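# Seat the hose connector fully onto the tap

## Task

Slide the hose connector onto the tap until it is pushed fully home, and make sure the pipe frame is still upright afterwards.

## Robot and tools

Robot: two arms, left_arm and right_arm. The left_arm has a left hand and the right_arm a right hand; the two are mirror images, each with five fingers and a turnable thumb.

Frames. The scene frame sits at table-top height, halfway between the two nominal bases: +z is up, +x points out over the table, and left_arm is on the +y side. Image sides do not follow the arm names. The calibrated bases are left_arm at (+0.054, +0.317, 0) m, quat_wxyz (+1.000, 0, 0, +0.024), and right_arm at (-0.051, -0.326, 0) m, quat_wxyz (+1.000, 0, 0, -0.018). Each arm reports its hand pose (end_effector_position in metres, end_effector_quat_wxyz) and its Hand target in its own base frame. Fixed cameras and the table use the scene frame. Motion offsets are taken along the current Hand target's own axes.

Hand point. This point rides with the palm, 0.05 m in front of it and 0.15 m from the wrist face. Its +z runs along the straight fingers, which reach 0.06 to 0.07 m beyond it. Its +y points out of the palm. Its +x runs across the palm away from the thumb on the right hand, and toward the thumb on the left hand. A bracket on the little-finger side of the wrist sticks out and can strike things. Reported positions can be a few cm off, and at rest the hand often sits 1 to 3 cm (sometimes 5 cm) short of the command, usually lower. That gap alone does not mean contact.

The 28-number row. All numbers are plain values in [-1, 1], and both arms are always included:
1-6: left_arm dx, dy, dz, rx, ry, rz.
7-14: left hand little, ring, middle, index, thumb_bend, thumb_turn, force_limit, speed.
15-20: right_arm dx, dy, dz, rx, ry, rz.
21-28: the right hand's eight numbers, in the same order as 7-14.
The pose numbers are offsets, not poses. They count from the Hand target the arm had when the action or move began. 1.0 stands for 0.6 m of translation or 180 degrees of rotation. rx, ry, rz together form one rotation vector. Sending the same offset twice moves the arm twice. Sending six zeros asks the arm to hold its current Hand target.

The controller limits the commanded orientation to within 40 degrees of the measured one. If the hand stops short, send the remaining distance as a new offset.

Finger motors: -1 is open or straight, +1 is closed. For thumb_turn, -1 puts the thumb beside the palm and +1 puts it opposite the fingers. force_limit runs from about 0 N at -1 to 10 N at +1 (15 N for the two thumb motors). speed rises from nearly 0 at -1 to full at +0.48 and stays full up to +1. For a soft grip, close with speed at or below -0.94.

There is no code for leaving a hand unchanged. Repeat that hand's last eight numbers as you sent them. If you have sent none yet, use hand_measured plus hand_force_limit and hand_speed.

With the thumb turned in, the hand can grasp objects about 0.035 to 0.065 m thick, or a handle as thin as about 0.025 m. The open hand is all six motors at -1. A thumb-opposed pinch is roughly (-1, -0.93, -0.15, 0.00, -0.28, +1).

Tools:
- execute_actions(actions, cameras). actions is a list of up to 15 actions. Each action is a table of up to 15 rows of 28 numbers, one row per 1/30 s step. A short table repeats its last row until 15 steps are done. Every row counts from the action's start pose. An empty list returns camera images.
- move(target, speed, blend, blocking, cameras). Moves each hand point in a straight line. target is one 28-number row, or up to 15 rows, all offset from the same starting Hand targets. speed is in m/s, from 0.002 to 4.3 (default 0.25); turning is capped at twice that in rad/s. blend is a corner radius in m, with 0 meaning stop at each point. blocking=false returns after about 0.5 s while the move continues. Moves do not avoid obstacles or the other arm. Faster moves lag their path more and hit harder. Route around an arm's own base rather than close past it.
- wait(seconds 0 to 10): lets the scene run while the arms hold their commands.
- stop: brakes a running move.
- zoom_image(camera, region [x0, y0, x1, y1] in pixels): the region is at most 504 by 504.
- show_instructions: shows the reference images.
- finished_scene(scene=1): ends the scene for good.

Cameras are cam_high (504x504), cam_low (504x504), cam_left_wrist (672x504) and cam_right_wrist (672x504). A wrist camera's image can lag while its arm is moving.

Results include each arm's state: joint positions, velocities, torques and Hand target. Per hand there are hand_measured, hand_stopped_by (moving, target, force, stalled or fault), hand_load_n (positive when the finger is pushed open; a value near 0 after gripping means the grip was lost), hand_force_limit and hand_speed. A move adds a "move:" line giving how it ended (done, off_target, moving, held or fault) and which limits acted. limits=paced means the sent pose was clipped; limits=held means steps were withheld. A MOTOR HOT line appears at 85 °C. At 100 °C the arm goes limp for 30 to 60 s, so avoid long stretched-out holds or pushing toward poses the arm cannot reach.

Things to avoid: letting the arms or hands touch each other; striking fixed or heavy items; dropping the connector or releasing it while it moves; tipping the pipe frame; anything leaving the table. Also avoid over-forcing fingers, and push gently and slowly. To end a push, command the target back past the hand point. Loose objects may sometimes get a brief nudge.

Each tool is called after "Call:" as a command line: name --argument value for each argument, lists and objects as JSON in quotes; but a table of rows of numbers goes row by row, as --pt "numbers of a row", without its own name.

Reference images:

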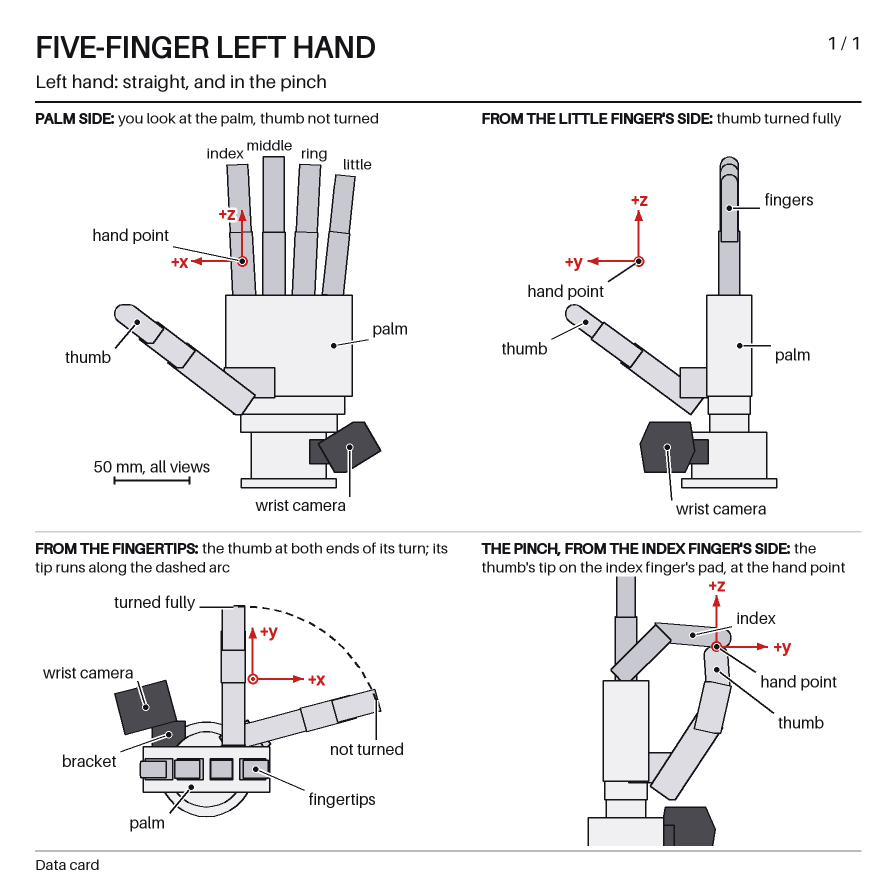

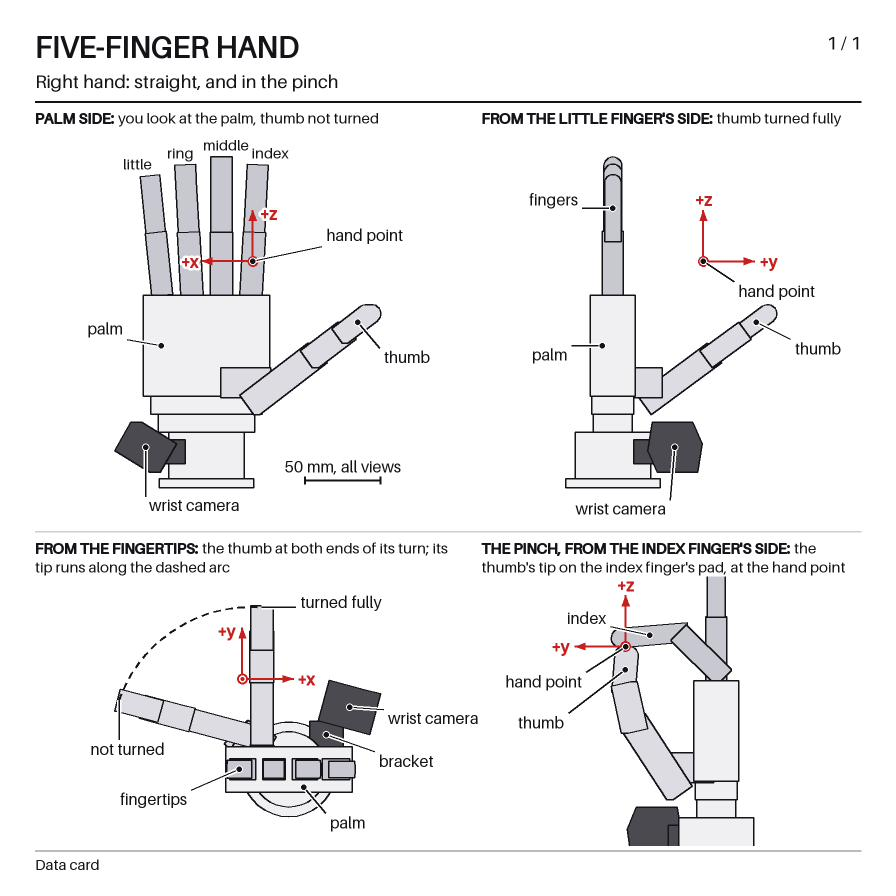

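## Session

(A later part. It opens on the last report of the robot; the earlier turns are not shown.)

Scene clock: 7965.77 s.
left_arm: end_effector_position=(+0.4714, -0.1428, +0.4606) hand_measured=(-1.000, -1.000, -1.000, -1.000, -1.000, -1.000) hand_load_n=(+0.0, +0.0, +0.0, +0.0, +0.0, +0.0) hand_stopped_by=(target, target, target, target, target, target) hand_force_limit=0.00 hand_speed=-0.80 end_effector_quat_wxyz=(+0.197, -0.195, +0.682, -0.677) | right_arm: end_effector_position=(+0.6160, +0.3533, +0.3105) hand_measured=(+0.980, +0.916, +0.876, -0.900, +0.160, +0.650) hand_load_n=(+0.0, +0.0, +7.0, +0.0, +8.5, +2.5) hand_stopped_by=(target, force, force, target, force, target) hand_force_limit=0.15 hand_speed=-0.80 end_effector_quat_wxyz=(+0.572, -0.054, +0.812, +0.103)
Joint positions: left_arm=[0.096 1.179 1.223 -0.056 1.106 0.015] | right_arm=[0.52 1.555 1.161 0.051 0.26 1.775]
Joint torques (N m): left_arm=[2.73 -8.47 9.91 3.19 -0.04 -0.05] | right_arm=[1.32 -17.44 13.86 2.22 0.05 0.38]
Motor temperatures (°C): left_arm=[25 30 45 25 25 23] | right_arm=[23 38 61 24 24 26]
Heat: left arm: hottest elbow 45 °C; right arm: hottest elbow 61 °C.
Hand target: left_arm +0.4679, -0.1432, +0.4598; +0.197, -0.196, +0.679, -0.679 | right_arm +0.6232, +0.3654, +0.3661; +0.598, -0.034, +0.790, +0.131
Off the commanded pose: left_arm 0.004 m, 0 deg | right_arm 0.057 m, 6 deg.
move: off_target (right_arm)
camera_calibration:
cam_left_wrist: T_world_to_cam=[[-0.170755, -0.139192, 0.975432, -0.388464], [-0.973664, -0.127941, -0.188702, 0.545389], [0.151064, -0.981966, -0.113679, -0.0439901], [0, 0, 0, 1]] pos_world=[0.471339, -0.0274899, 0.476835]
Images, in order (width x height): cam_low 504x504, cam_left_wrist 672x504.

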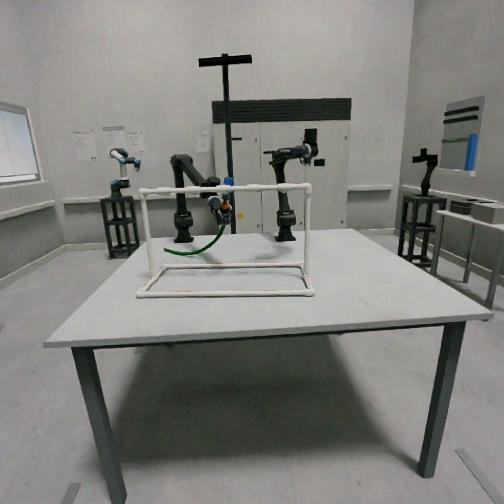

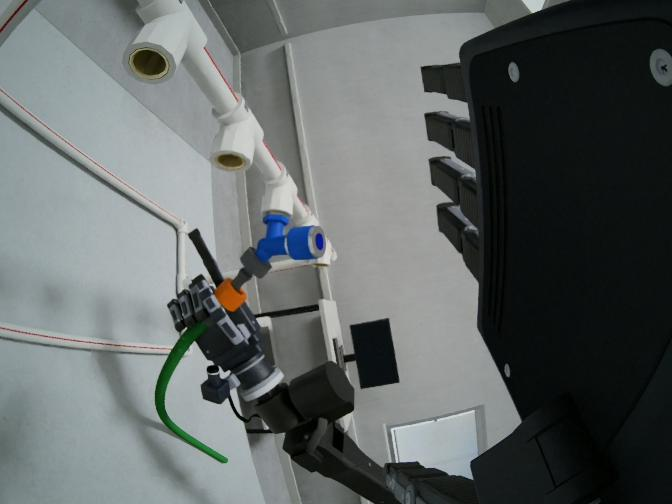

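Call:
move --target '[0,0,0,0,0,0,-1,-1,-1,-1,-1,-1,0,-0.8,0.03173,-0.00232,0.02065,0.0022,0.009,-0.0024,0.98,0.98,0.985,-0.9,0.88,0.65,0.15,-0.8]' --speed 0.03 --cameras '["cam_left_wrist","cam_low"]'

Call:
zoom_image --camera "cam_left_wrist" --region '[205, 260, 255, 310]'

Scene clock: 7987.00 s.
left_arm: end_effector_position=(+0.4714, -0.1428, +0.4606) hand_measured=(-1.000, -1.000, -1.000, -1.000, -1.000, -1.000) hand_load_n=(+0.0, +0.0, +0.0, +0.0, +0.0, +0.0) hand_stopped_by=(target, target, target, target, target, target) hand_force_limit=0.00 hand_speed=-0.80 end_effector_quat_wxyz=(+0.197, -0.195, +0.682, -0.677) | right_arm: end_effector_position=(+0.6190, +0.3546, +0.3033) hand_measured=(+0.980, +0.916, +0.876, -0.900, +0.160, +0.650) hand_load_n=(+0.0, +0.0, +7.0, +0.0, +8.0, +2.5) hand_stopped_by=(target, force, force, target, force, target) hand_force_limit=0.15 hand_speed=-0.80 end_effector_quat_wxyz=(+0.568, -0.054, +0.815, +0.101)
Joint positions: left_arm=[0.096 1.179 1.223 -0.056 1.106 0.015] | right_arm=[0.52 1.57 1.165 0.051 0.261 1.777]
Joint torques (N m): left_arm=[2.67 -8.53 9.91 3.18 -0.04 -0.05] | right_arm=[1.38 -15.85 13.86 2.18 0.04 0.32]
Motor temperatures (°C): left_arm=[25 30 44 25 25 23] | right_arm=[23 38 61 24 24 26]
Heat: left arm: hottest elbow 44 °C; right arm: hottest elbow 61 °C.
Hand target: left_arm +0.4679, -0.1432, +0.4598; +0.197, -0.196, +0.679, -0.679 | right_arm +0.6297, +0.3691, +0.3446; +0.587, -0.037, +0.799, +0.126
Off the commanded pose: left_arm 0.004 m, 0 deg | right_arm 0.045 m, 4 deg.
move: off_target (right_arm)
camera_calibration:
cam_left_wrist: T_world_to_cam=[[-0.170755, -0.139192, 0.975432, -0.388464], [-0.973664, -0.127941, -0.188702, 0.545389], [0.151064, -0.981966, -0.113679, -0.0439901], [0, 0, 0, 1]] pos_world=[0.471339, -0.0274899, 0.476835]
Images, in order (width x height): cam_low 504x504, cam_left_wrist 672x504.

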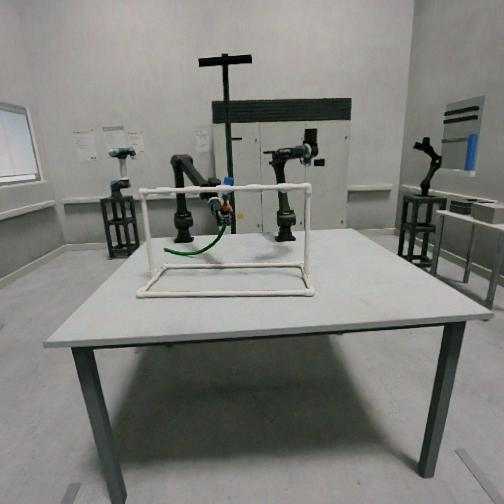

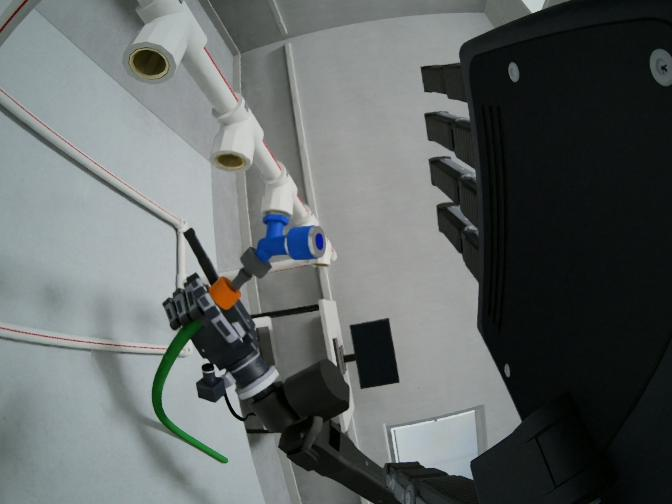

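Scaled by 10.080 from the camera's 672x504 image, which has a finer 960x720 frame.

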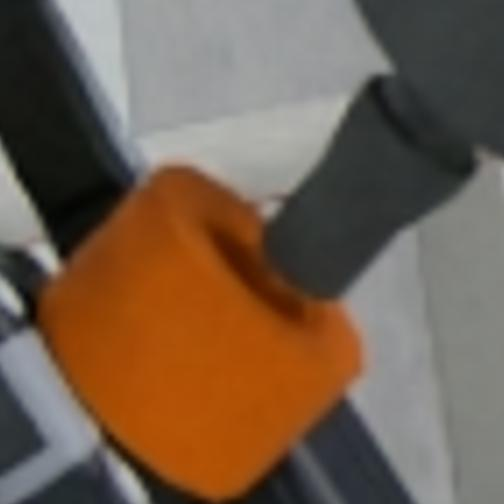

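Call:
move --target '[0,0,0,0,0,0,-1,-1,-1,-1,-1,-1,0,-0.8,-0.04123,0.00325,-0.02603,-0.0028,-0.0115,0.003,0.98,0.98,0.985,-0.9,0.88,0.65,0.15,-0.8]' --speed 0.03 --cameras '["cam_left_wrist","cam_low"]'

Call:
zoom_image --camera "cam_left_wrist" --region '[205, 260, 255, 310]'

Scene clock: 8018.90 s.
left_arm: end_effector_position=(+0.4714, -0.1428, +0.4606) hand_measured=(-1.000, -1.000, -1.000, -1.000, -1.000, -1.000) hand_load_n=(+0.0, +0.0, +0.5, +0.0, +0.0, -0.5) hand_stopped_by=(target, target, target, target, target, target) hand_force_limit=0.00 hand_speed=-0.80 end_effector_quat_wxyz=(+0.197, -0.195, +0.682, -0.677) | right_arm: end_effector_position=(+0.6176, +0.3538, +0.3096) hand_measured=(+0.980, +0.916, +0.876, -0.900, +0.160, +0.650) hand_load_n=(+0.0, +0.0, +7.0, +0.0, +8.5, +2.5) hand_stopped_by=(target, force, force, target, force, target) hand_force_limit=0.15 hand_speed=-0.80 end_effector_quat_wxyz=(+0.571, -0.053, +0.813, +0.103)
Joint positions: left_arm=[0.096 1.179 1.223 -0.056 1.106 0.015] | right_arm=[0.52 1.56 1.165 0.051 0.261 1.777]
Joint torques (N m): left_arm=[2.67 -8.53 9.91 3.21 -0.04 -0.05] | right_arm=[1.44 -18.55 13.93 2.07 0.01 0.36]
Motor temperatures (°C): left_arm=[25 30 44 25 25 23] | right_arm=[23 38 57 23 24 26]
Heat: left arm: hottest elbow 44 °C; right arm: hottest elbow 57 °C.
Hand target: left_arm +0.4679, -0.1432, +0.4598; +0.197, -0.196, +0.679, -0.679 | right_arm +0.6223, +0.3650, +0.3728; +0.601, -0.033, +0.787, +0.133
Off the commanded pose: left_arm 0.004 m, 0 deg | right_arm 0.064 m, 6 deg.
move: off_target (right_arm)
camera_calibration:
cam_left_wrist: T_world_to_cam=[[-0.170755, -0.139192, 0.975432, -0.388464], [-0.973664, -0.127941, -0.188702, 0.545389], [0.151064, -0.981966, -0.113679, -0.0439901], [0, 0, 0, 1]] pos_world=[0.471339, -0.0274899, 0.476835]
Images, in order (width x height): cam_low 504x504, cam_left_wrist 672x504.

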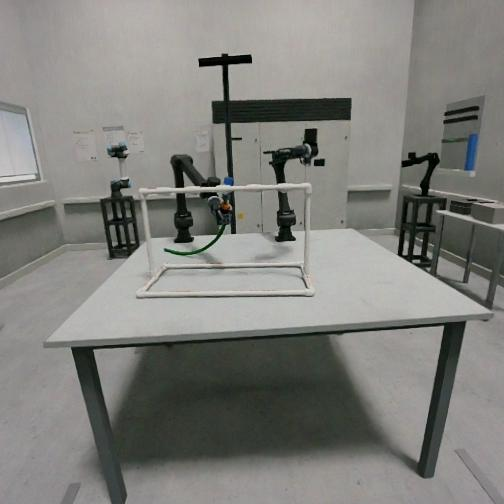

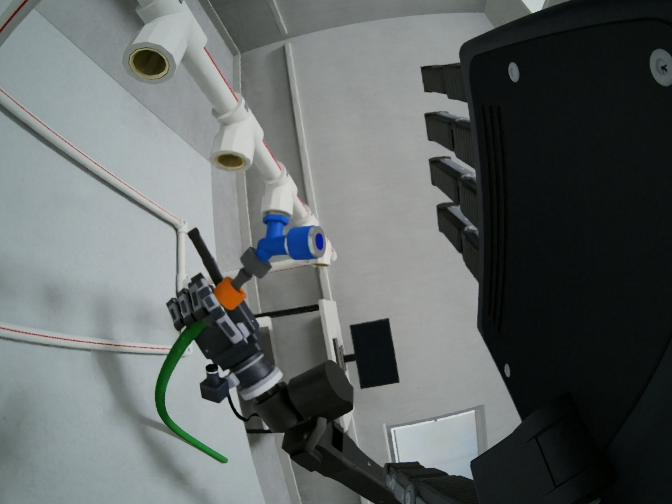

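Scaled by 10.080 from the camera's 672x504 image, which has a finer 960x720 frame.

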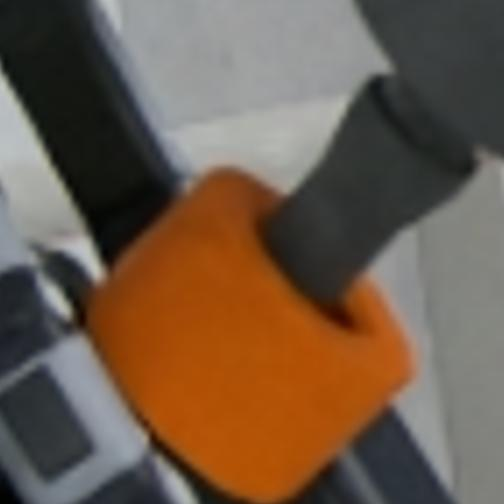

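Call:
zoom_image --camera "cam_low" --region '[212, 186, 242, 216]'

Call:
zoom_image --camera "cam_left_wrist" --region '[212, 266, 246, 300]'

Scaled by 16.800.

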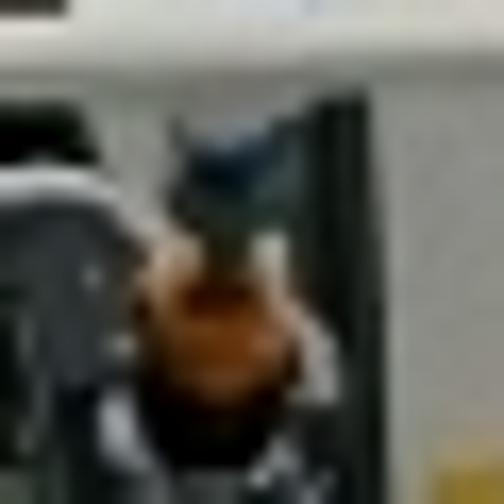

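Scaled by 14.824 from the camera's 672x504 image, which has a finer 960x720 frame.

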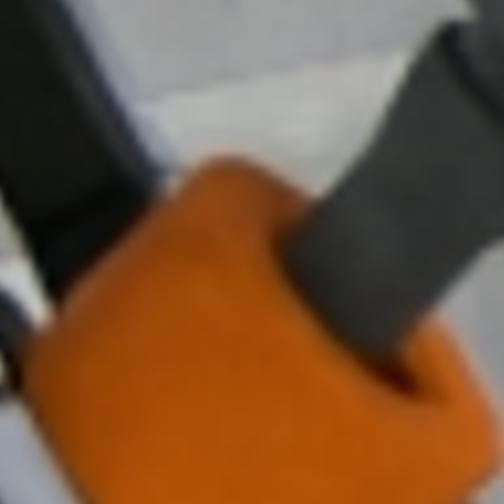

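Call:
move --pt "0 0 0 0 0 0 -1 -1 -1 -1 -1 -1 0 -0.8 0.02632 -0.00202 0.01648 0.0018 0.0073 -0.0019 0.98 0.98 0.985 -0.9 0.88 0.65 0.15 -0.8" --pt "0 0 0 0 0 0 -1 -1 -1 -1 -1 -1 0 -0.8 0.01223 -0.0004 0.0223 0.0055 0.0111 -0.0033 0.98 0.98 0.985 -0.9 0.88 0.65 0.15 -0.8" --speed 0.03 --cameras '["cam_left_wrist","cam_low"]'

Call:
zoom_image --camera "cam_left_wrist" --region '[205, 260, 255, 310]'

Call:
zoom_image --camera "cam_low" --region '[212, 186, 242, 216]'

Scene clock: 8108.23 s.
left_arm: end_effector_position=(+0.4714, -0.1428, +0.4606) hand_measured=(-1.000, -1.000, -1.000, -1.000, -1.000, -1.000) hand_load_n=(+0.0, +0.0, +0.0, +0.0, +0.0, +0.0) hand_stopped_by=(target, target, target, target, target, target) hand_force_limit=0.00 hand_speed=-0.80 end_effector_quat_wxyz=(+0.197, -0.195, +0.682, -0.677) | right_arm: end_effector_position=(+0.6215, +0.3549, +0.3170) hand_measured=(+0.980, +0.916, +0.876, -0.900, +0.160, +0.650) hand_load_n=(+0.0, +0.0, +7.0, +0.0, +8.5, +2.5) hand_stopped_by=(target, force, force, target, force, target) hand_force_limit=0.15 hand_speed=-0.80 end_effector_quat_wxyz=(+0.566, -0.052, +0.817, +0.098)
Joint positions: left_arm=[0.096 1.179 1.223 -0.056 1.106 0.015] | right_arm=[0.521 1.561 1.198 0.002 0.269 1.777]
Joint torques (N m): left_arm=[2.67 -8.64 9.89 3.19 -0.04 -0.05] | right_arm=[1.26 -16.09 14.22 2.19 0.03 0.35]
Motor temperatures (°C): left_arm=[25 30 44 25 25 23] | right_arm=[23 38 56 23 24 26]
Heat: left arm: hottest elbow 44 °C; right arm: hottest elbow 56 °C.
Hand target: left_arm +0.4679, -0.1432, +0.4598; +0.197, -0.196, +0.679, -0.679 | right_arm +0.6329, +0.3689, +0.3623; +0.588, -0.035, +0.799, +0.122
Off the commanded pose: left_arm 0.004 m, 0 deg | right_arm 0.049 m, 5 deg.
move: off_target (right_arm)
camera_calibration:
cam_left_wrist: T_world_to_cam=[[-0.170755, -0.139192, 0.975432, -0.388464], [-0.973664, -0.127941, -0.188702, 0.545389], [0.151064, -0.981966, -0.113679, -0.0439901], [0, 0, 0, 1]] pos_world=[0.471339, -0.0274899, 0.476835]
Images, in order (width x height): cam_low 504x504, cam_left_wrist 672x504.

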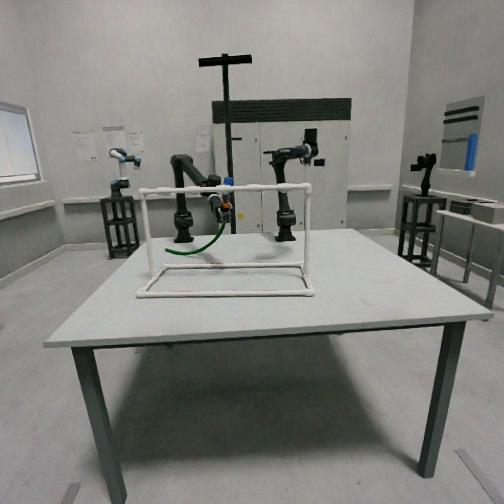

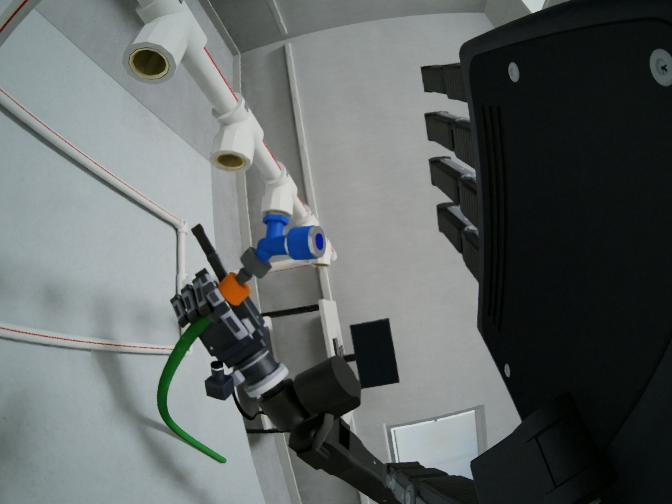

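Scaled by 10.080 from the camera's 672x504 image, which has a finer 960x720 frame.

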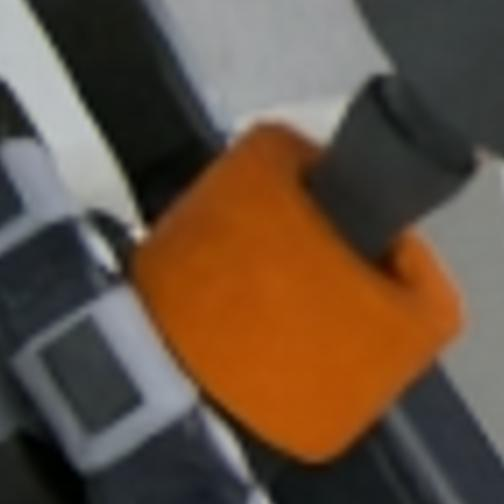

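Scaled by 16.800.

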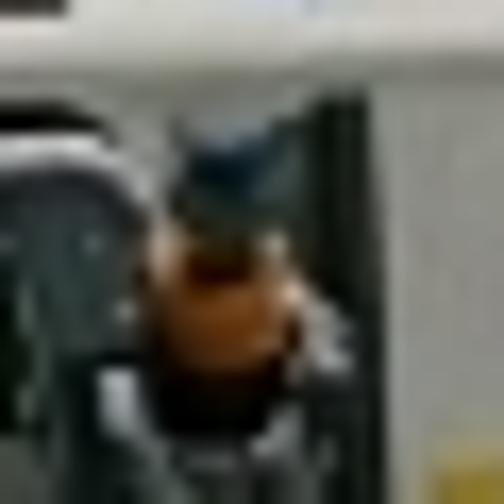

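Call:
move --target '[0,0,0,0,0,0,-1,-1,-1,-1,-1,-1,0,-0.8,-0.01528,0.00133,0.00727,0.005,0.0057,-0.002,0.98,0.98,0.985,-0.9,0.88,0.65,0.15,-0.8]' --speed 0.03 --cameras '["cam_left_wrist","cam_low"]'

Call:
zoom_image --camera "cam_left_wrist" --region '[205, 250, 265, 310]'

Call:
zoom_image --camera "cam_low" --region '[212, 186, 242, 216]'

Scene clock: 8162.33 s.
left_arm: end_effector_position=(+0.4714, -0.1428, +0.4606) hand_measured=(-1.000, -1.000, -1.000, -1.000, -1.000, -1.000) hand_load_n=(+0.0, +0.0, -0.5, +0.0, +0.0, -0.5) hand_stopped_by=(target, target, target, target, target, target) hand_force_limit=0.00 hand_speed=-0.80 end_effector_quat_wxyz=(+0.197, -0.195, +0.682, -0.677) | right_arm: end_effector_position=(+0.6284, +0.3565, +0.3248) hand_measured=(+0.980, +0.916, +0.876, -0.900, +0.160, +0.650) hand_load_n=(+0.0, +0.0, +7.0, +0.0, +8.5, +2.5) hand_stopped_by=(target, force, force, target, force, target) hand_force_limit=0.15 hand_speed=-0.80 end_effector_quat_wxyz=(+0.559, -0.051, +0.822, +0.090)
Joint positions: left_arm=[0.096 1.179 1.223 -0.056 1.106 0.015] | right_arm=[0.521 1.569 1.245 -0.058 0.279 1.777]
Joint torques (N m): left_arm=[2.67 -8.47 9.91 3.21 -0.04 -0.05] | right_arm=[1.32 -16.15 14.42 2.24 0.06 0.35]
Motor temperatures (°C): left_arm=[25 30 44 25 25 23] | right_arm=[23 37 58 23 24 26]
Heat: left arm: hottest elbow 44 °C; right arm: hottest elbow 58 °C.
Hand target: left_arm +0.4679, -0.1432, +0.4598; +0.197, -0.196, +0.679, -0.679 | right_arm +0.6396, +0.3698, +0.3700; +0.582, -0.034, +0.805, +0.114
Off the commanded pose: left_arm 0.004 m, 0 deg | right_arm 0.048 m, 5 deg.
move: off_target (right_arm)
camera_calibration:
cam_left_wrist: T_world_to_cam=[[-0.170755, -0.139192, 0.975432, -0.388464], [-0.973664, -0.127941, -0.188702, 0.545389], [0.151064, -0.981966, -0.113679, -0.0439901], [0, 0, 0, 1]] pos_world=[0.471339, -0.0274899, 0.476835]
Images, in order (width x height): cam_low 504x504, cam_left_wrist 672x504.

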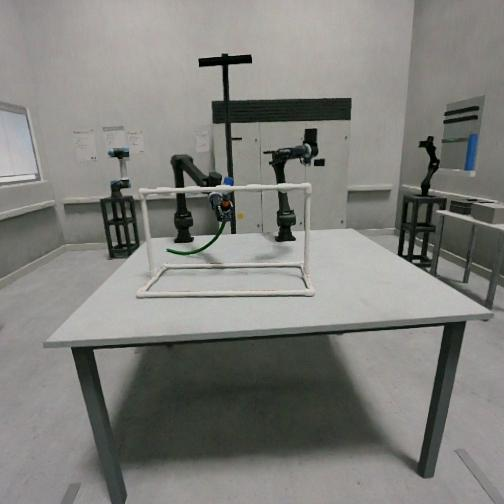

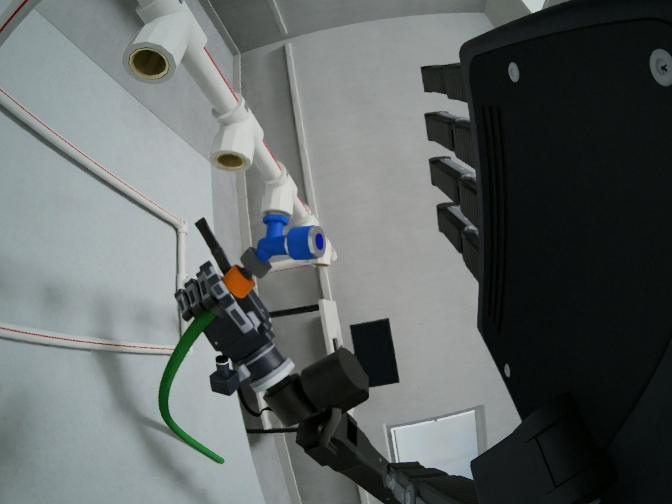

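Scaled by 8.400 from the camera's 672x504 image, which has a finer 960x720 frame.

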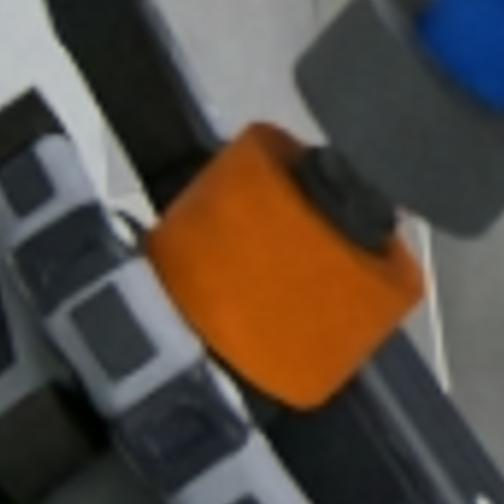

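Scaled by 16.800.

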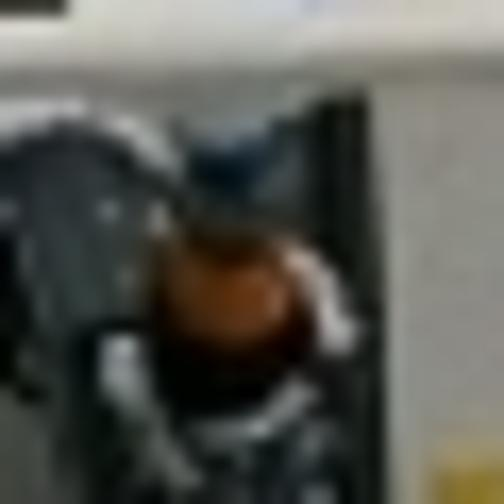

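Call:
move --target '[0,0,0,0,0,0,-1,-1,-1,-1,-1,-1,0,-0.8,-0.01262,0.00087,0.00282,0.0024,-0.0003,-0.0001,0.98,0.98,0.985,-0.9,0.88,0.65,0.15,-0.8]' --speed 0.03 --cameras '["cam_left_wrist","cam_low"]'

Call:
zoom_image --camera "cam_left_wrist" --region '[205, 250, 265, 310]'

Call:
zoom_image --camera "cam_low" --region '[212, 186, 242, 216]'

Scene clock: 8210.17 s.
left_arm: end_effector_position=(+0.4714, -0.1428, +0.4606) hand_measured=(-1.000, -1.000, -1.000, -1.000, -1.000, -1.000) hand_load_n=(+0.0, +0.0, +0.0, +0.0, +0.0, -0.5) hand_stopped_by=(target, target, target, target, target, target) hand_force_limit=0.00 hand_speed=-0.80 end_effector_quat_wxyz=(+0.197, -0.195, +0.682, -0.677) | right_arm: end_effector_position=(+0.6296, +0.3556, +0.3247) hand_measured=(+0.980, +0.916, +0.876, -0.900, +0.160, +0.650) hand_load_n=(+0.0, +0.0, +7.0, +0.0, +8.5, +2.0) hand_stopped_by=(target, force, force, target, force, target) hand_force_limit=0.15 hand_speed=-0.80 end_effector_quat_wxyz=(+0.555, -0.051, +0.826, +0.084)
Joint positions: left_arm=[0.096 1.179 1.223 -0.056 1.106 0.015] | right_arm=[0.521 1.57 1.256 -0.083 0.286 1.777]
Joint torques (N m): left_arm=[2.67 -8.53 9.91 3.21 -0.04 -0.05] | right_arm=[1.32 -16.15 15.23 2.36 0.06 0.35]
Motor temperatures (°C): left_arm=[25 30 44 25 25 23] | right_arm=[23 38 65 23 24 26]
Heat: left arm: hottest elbow 44 °C; right arm: hottest elbow 65 °C.
Hand target: left_arm +0.4679, -0.1432, +0.4598; +0.197, -0.196, +0.679, -0.679 | right_arm +0.6435, +0.3702, +0.3764; +0.582, -0.032, +0.805, +0.111
Off the commanded pose: left_arm 0.004 m, 0 deg | right_arm 0.056 m, 5 deg.
move: off_target (right_arm)
camera_calibration:
cam_left_wrist: T_world_to_cam=[[-0.170755, -0.139192, 0.975432, -0.388464], [-0.973664, -0.127941, -0.188702, 0.545389], [0.151064, -0.981966, -0.113679, -0.0439901], [0, 0, 0, 1]] pos_world=[0.471339, -0.0274899, 0.476835]
Images, in order (width x height): cam_low 504x504, cam_left_wrist 672x504.

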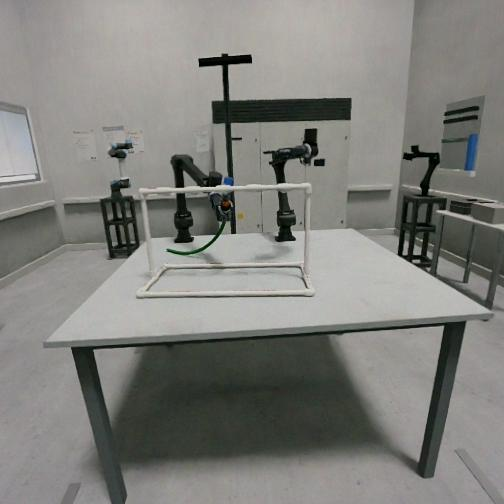

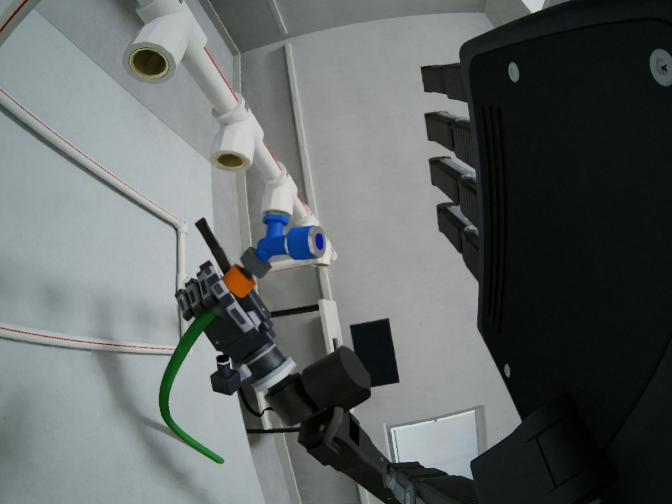

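Scaled by 8.400 from the camera's 672x504 image, which has a finer 960x720 frame.

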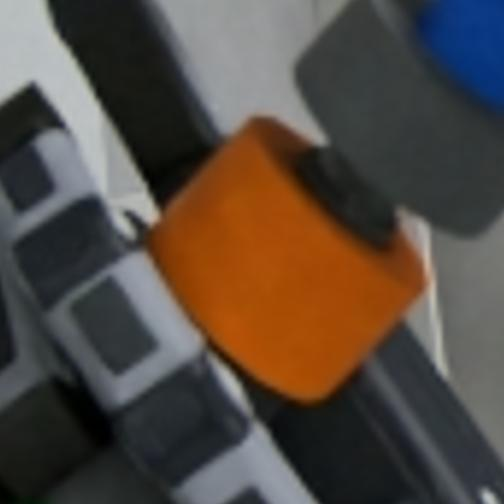

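Scaled by 16.800.

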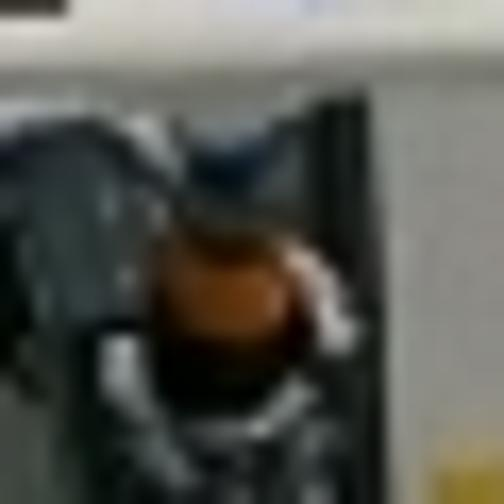

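Call:
move --target '[0,0,0,0,0,0,-1,-1,-1,-1,-1,-1,0,-0.8,-0.08573,0.01053,-0.02822,-0.0042,-0.0242,0.0069,0.98,0.98,0.985,-0.9,0.88,0.65,0.15,-0.8]' --speed 0.03 --cameras '["cam_left_wrist","cam_low"]'

Call:
zoom_image --camera "cam_left_wrist" --region '[205, 250, 265, 310]'

Scene clock: 8251.03 s.
left_arm: end_effector_position=(+0.4714, -0.1428, +0.4606) hand_measured=(-1.000, -1.000, -1.000, -1.000, -1.000, -1.000) hand_load_n=(+0.0, +0.0, +0.0, +0.0, +0.0, +0.0) hand_stopped_by=(target, target, target, target, target, target) hand_force_limit=0.00 hand_speed=-0.80 end_effector_quat_wxyz=(+0.197, -0.195, +0.682, -0.677) | right_arm: end_effector_position=(+0.6303, +0.3554, +0.3261) hand_measured=(+0.980, +0.916, +0.876, -0.900, +0.160, +0.650) hand_load_n=(+0.0, +0.0, +6.5, +0.0, +8.5, +2.0) hand_stopped_by=(target, force, force, target, force, target) hand_force_limit=0.15 hand_speed=-0.80 end_effector_quat_wxyz=(+0.554, -0.051, +0.827, +0.083)
Joint positions: left_arm=[0.096 1.179 1.223 -0.056 1.106 0.015] | right_arm=[0.521 1.57 1.263 -0.093 0.288 1.777]
Joint torques (N m): left_arm=[2.67 -8.47 9.91 3.21 -0.04 -0.05] | right_arm=[1.14 -20.07 17.43 2.76 0.08 0.35]
Motor temperatures (°C): left_arm=[25 30 44 25 25 23] | right_arm=[23 38 67 23 24 26]
Heat: left arm: hottest elbow 44 °C; right arm: hottest elbow 67 °C.
Hand target: left_arm +0.4679, -0.1432, +0.4598; +0.197, -0.196, +0.679, -0.679 | right_arm +0.6432, +0.3687, +0.4308; +0.611, -0.022, +0.782, +0.123
Off the commanded pose: left_arm 0.004 m, 0 deg | right_arm 0.106 m, 10 deg.
move: off_target (right_arm)
camera_calibration:
cam_left_wrist: T_world_to_cam=[[-0.170755, -0.139192, 0.975432, -0.388464], [-0.973664, -0.127941, -0.188702, 0.545389], [0.151064, -0.981966, -0.113679, -0.0439901], [0, 0, 0, 1]] pos_world=[0.471339, -0.0274899, 0.476835]
Images, in order (width x height): cam_low 504x504, cam_left_wrist 672x504.

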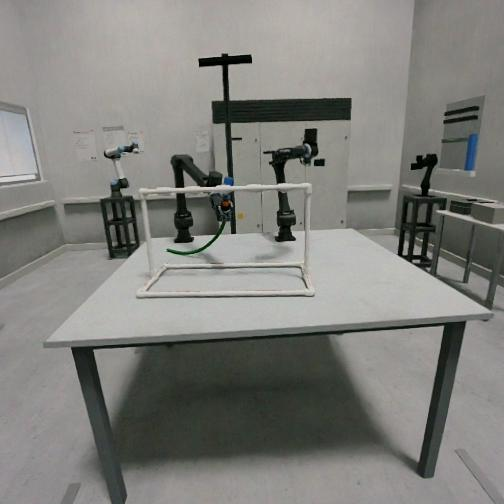

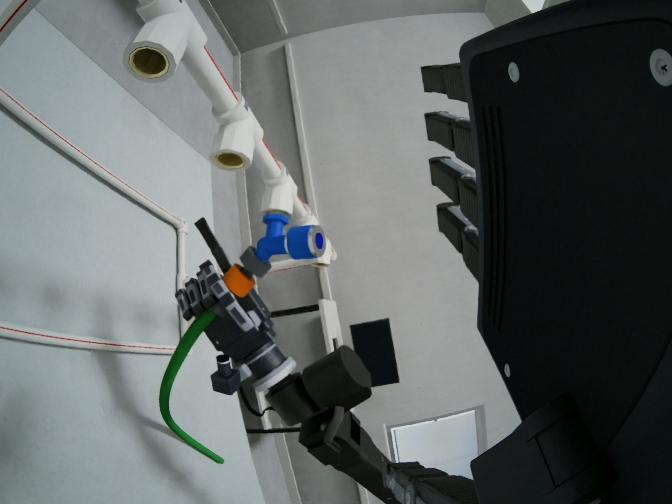

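Scaled by 8.400 from the camera's 672x504 image, which has a finer 960x720 frame.

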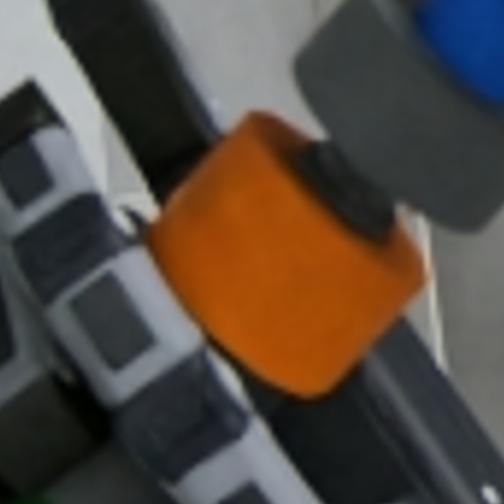

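Call:
zoom_image --camera "cam_left_wrist" --region '[228, 254, 262, 288]'

Scaled by 14.824 from the camera's 672x504 image, which has a finer 960x720 frame.

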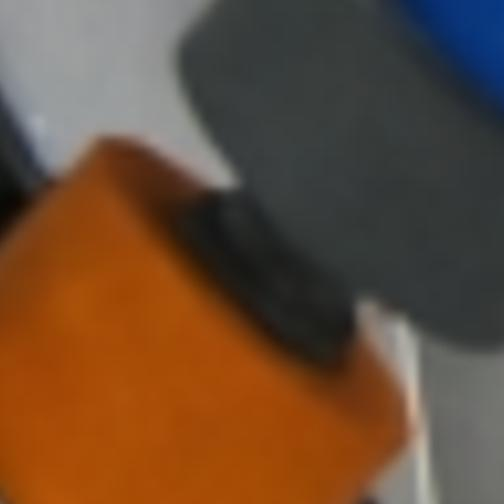

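Call:
move --target '[0,0,0,0,0,0,-1,-1,-1,-1,-1,-1,0,-0.8,-0.09642,0.00202,-0.02727,-0.0038,-0.0288,0.0091,0.98,0.98,0.985,-0.9,0.88,0.65,0.15,-0.8]' --speed 0.03 --cameras '["cam_left_wrist","cam_low","cam_high"]'

Call:
zoom_image --camera "cam_left_wrist" --region '[205, 250, 265, 310]'

Scene clock: 8294.00 s.
left_arm: end_effector_position=(+0.4714, -0.1428, +0.4606) hand_measured=(-1.000, -1.000, -1.000, -1.000, -1.000, -1.000) hand_load_n=(+0.0, +0.0, +0.0, +0.0, +0.0, +0.0) hand_stopped_by=(target, target, target, target, target, target) hand_force_limit=0.00 hand_speed=-0.80 end_effector_quat_wxyz=(+0.197, -0.195, +0.682, -0.677) | right_arm: end_effector_position=(+0.6300, +0.3553, +0.3280) hand_measured=(+0.980, +0.916, +0.876, -0.900, +0.160, +0.650) hand_load_n=(+0.0, +0.0, +7.0, +0.0, +8.0, +1.5) hand_stopped_by=(target, force, force, target, force, target) hand_force_limit=0.15 hand_speed=-0.80 end_effector_quat_wxyz=(+0.555, -0.050, +0.826, +0.083)
Joint positions: left_arm=[0.096 1.179 1.223 -0.056 1.106 0.015] | right_arm=[0.521 1.567 1.264 -0.093 0.288 1.777]
Joint torques (N m): left_arm=[2.67 -8.47 9.89 3.21 -0.04 -0.05] | right_arm=[0.44 -24.35 18.91 3.75 0.06 0.32]
Motor temperatures (°C): left_arm=[25 30 44 25 25 23] | right_arm=[23 39 71 24 24 26]
Heat: left arm: hottest elbow 44 °C; right arm: hottest elbow 71 °C.
Hand target: left_arm +0.4679, -0.1432, +0.4598; +0.197, -0.196, +0.679, -0.679 | right_arm +0.6421, +0.3596, +0.4903; +0.643, -0.009, +0.753, +0.137
Off the commanded pose: left_arm 0.004 m, 0 deg | right_arm 0.163 m, 15 deg.
move: off_target (right_arm)
camera_calibration:
cam_left_wrist: T_world_to_cam=[[-0.170755, -0.139192, 0.975432, -0.388464], [-0.973664, -0.127941, -0.188702, 0.545389], [0.151064, -0.981966, -0.113679, -0.0439901], [0, 0, 0, 1]] pos_world=[0.471339, -0.0274899, 0.476835]
Images, in order (width x height): cam_high 504x504, cam_low 504x504, cam_left_wrist 672x504.

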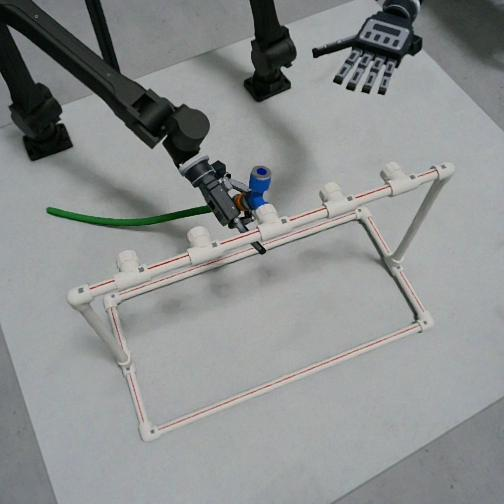

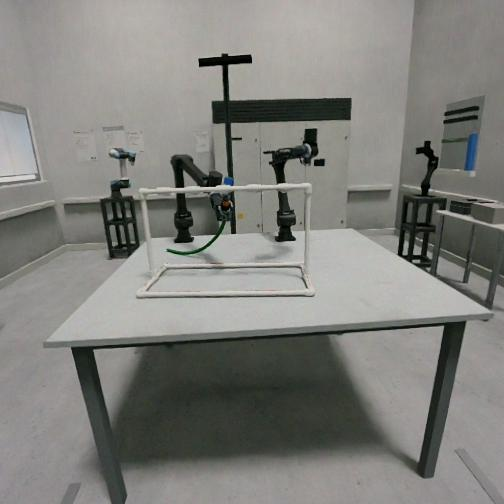

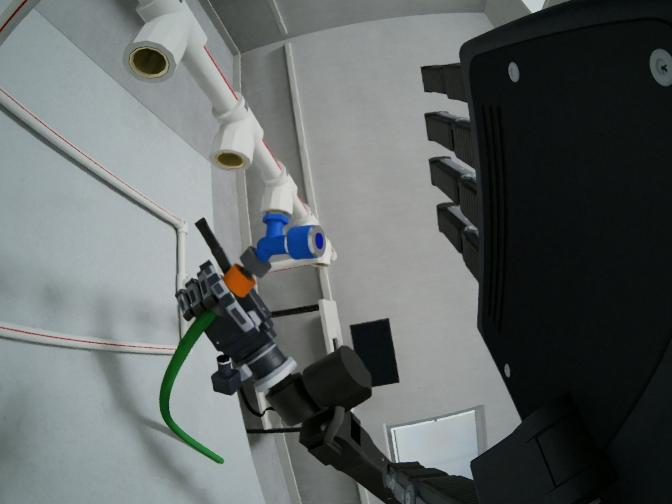

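Scaled by 8.400 from the camera's 672x504 image, which has a finer 960x720 frame.

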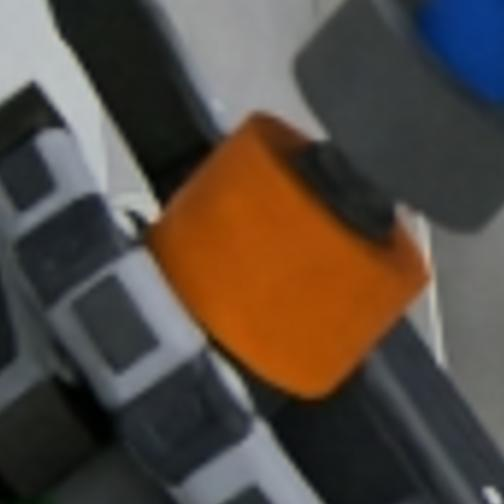

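Call:
move --target '[0,0,0,0,0,0,-1,-1,-1,-1,-1,-1,0,-0.8,-0.07207,0.01325,-0.01382,-0.0065,-0.0266,0.0083,0.98,0.98,0.985,-0.9,0.88,0.65,0.15,-0.8]' --speed 0.03 --cameras '["cam_left_wrist","cam_low"]'

Call:
zoom_image --camera "cam_left_wrist" --region '[205, 250, 265, 310]'

Scene clock: 8432.50 s.
left_arm: end_effector_position=(+0.4714, -0.1428, +0.4606) hand_measured=(-1.000, -1.000, -1.000, -1.000, -1.000, -1.000) hand_load_n=(+0.0, +0.0, +0.0, +0.0, +0.0, -0.5) hand_stopped_by=(target, target, target, target, target, target) hand_force_limit=0.00 hand_speed=-0.80 end_effector_quat_wxyz=(+0.197, -0.195, +0.682, -0.677) | right_arm: end_effector_position=(+0.6262, +0.3533, +0.3422) hand_measured=(+0.980, +0.916, +0.876, -0.900, +0.160, +0.650) hand_load_n=(+0.0, +0.0, +9.5, +0.0, +6.5, -3.0) hand_stopped_by=(target, force, force, target, force, target) hand_force_limit=0.15 hand_speed=-0.80 end_effector_quat_wxyz=(+0.562, -0.050, +0.821, +0.087)
Joint positions: left_arm=[0.096 1.179 1.223 -0.056 1.106 0.015] | right_arm=[0.52 1.547 1.264 -0.093 0.287 1.775]
Joint torques (N m): left_arm=[2.73 -8.53 9.89 3.21 -0.04 -0.05] | right_arm=[0.44 -25.17 19.89 5.49 0.04 0.36]
Motor temperatures (°C): left_arm=[25 30 44 25 25 23] | right_arm=[23 40 80 24 24 26]
Heat: left arm: hottest elbow 44 °C; right arm: hottest elbow 80 °C.
Hand target: left_arm +0.4679, -0.1432, +0.4598; +0.197, -0.196, +0.679, -0.679 | right_arm +0.6400, +0.3582, +0.5350; +0.672, +0.000, +0.724, +0.154
Off the commanded pose: left_arm 0.004 m, 0 deg | right_arm 0.193 m, 19 deg.
move: off_target (right_arm)
camera_calibration:
cam_left_wrist: T_world_to_cam=[[-0.170755, -0.139192, 0.975432, -0.388464], [-0.973664, -0.127941, -0.188702, 0.545389], [0.151064, -0.981966, -0.113679, -0.0439901], [0, 0, 0, 1]] pos_world=[0.471339, -0.0274899, 0.476835]
Images, in order (width x height): cam_low 504x504, cam_left_wrist 672x504.

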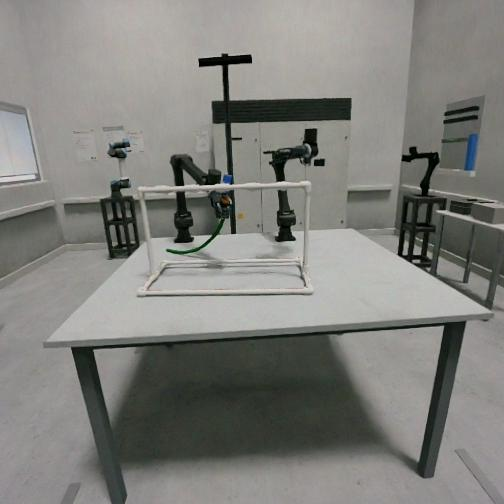

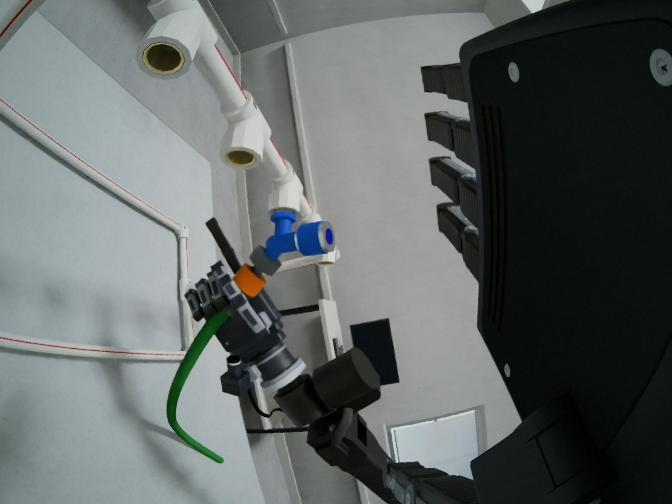

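Scaled by 8.400 from the camera's 672x504 image, which has a finer 960x720 frame.

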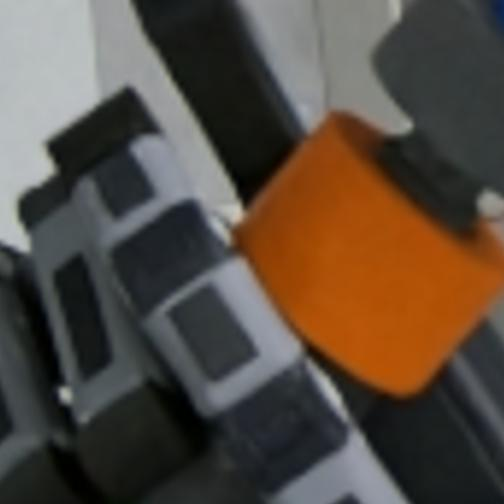

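Call:
move --target '[0,0,0,0,0,0,-1,-1,-1,-1,-1,-1,0,-0.8,0.27097,-0.04562,0.01783,0.0146,0.0796,-0.0239,0.98,0.98,0.985,-0.9,0.88,0.65,0.15,-0.8]' --speed 0.07 --cameras '["cam_left_wrist","cam_low","cam_high"]'

Scene clock: 8458.20 s.
left_arm: end_effector_position=(+0.4714, -0.1428, +0.4606) hand_measured=(-1.000, -1.000, -1.000, -1.000, -1.000, -1.000) hand_load_n=(+0.0, +0.0, +0.0, +0.0, +0.0, +0.0) hand_stopped_by=(target, target, target, target, target, target) hand_force_limit=0.00 hand_speed=-0.80 end_effector_quat_wxyz=(+0.197, -0.195, +0.682, -0.677) | right_arm: end_effector_position=(+0.6286, +0.3597, +0.3269) hand_measured=(+0.980, +0.916, +0.876, -0.900, +0.160, +0.650) hand_load_n=(+0.0, +0.0, +11.5, +0.0, +6.0, -4.5) hand_stopped_by=(target, force, force, target, force, target) hand_force_limit=0.15 hand_speed=-0.80 end_effector_quat_wxyz=(+0.555, -0.054, +0.826, +0.086)
Joint positions: left_arm=[0.096 1.179 1.223 -0.056 1.106 0.015] | right_arm=[0.526 1.571 1.264 -0.088 0.284 1.776]
Joint torques (N m): left_arm=[2.67 -8.53 9.89 3.19 -0.03 -0.06] | right_arm=[0.85 -16.26 13.22 3.1 0.14 0.37]
Motor temperatures (°C): left_arm=[25 30 43 25 25 23] | right_arm=[23 41 81 24 24 26]
Heat: left arm: hottest elbow 43 °C; right arm: hottest elbow 81 °C.
Hand target: left_arm +0.4679, -0.1432, +0.4598; +0.197, -0.196, +0.679, -0.679 | right_arm +0.6404, +0.3683, +0.3701; +0.582, -0.031, +0.805, +0.111
Off the commanded pose: left_arm 0.004 m, 0 deg | right_arm 0.046 m, 5 deg.
move: off_target (right_arm)
camera_calibration:
cam_left_wrist: T_world_to_cam=[[-0.170755, -0.139192, 0.975432, -0.388464], [-0.973664, -0.127941, -0.188702, 0.545389], [0.151064, -0.981966, -0.113679, -0.0439901], [0, 0, 0, 1]] pos_world=[0.471339, -0.0274899, 0.476835]
Images, in order (width x height): cam_high 504x504, cam_low 504x504, cam_left_wrist 672x504.

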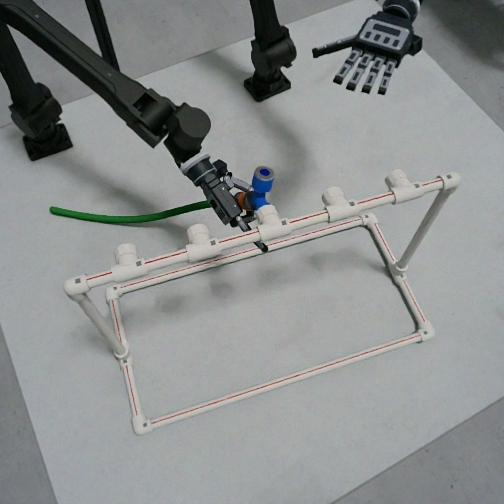

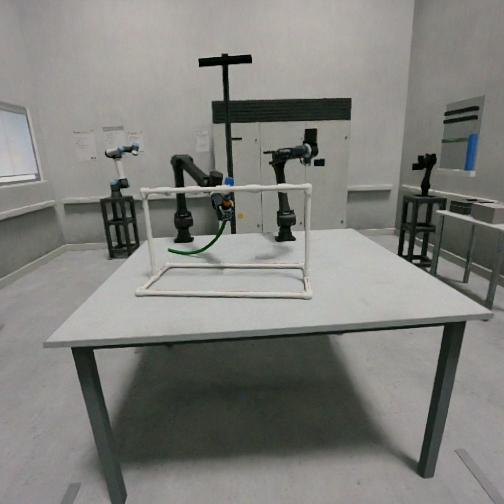

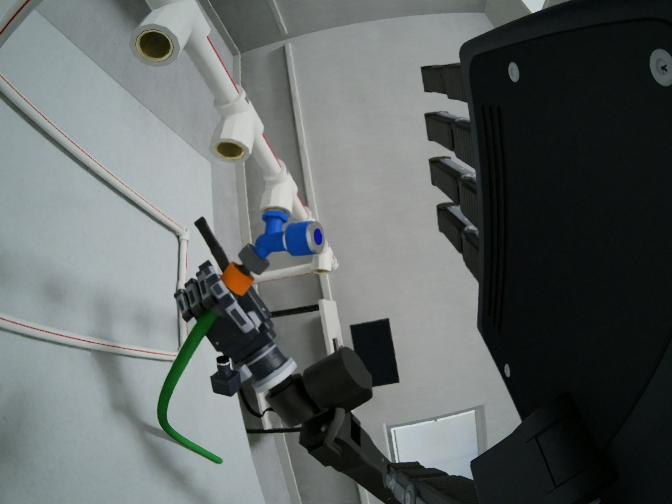

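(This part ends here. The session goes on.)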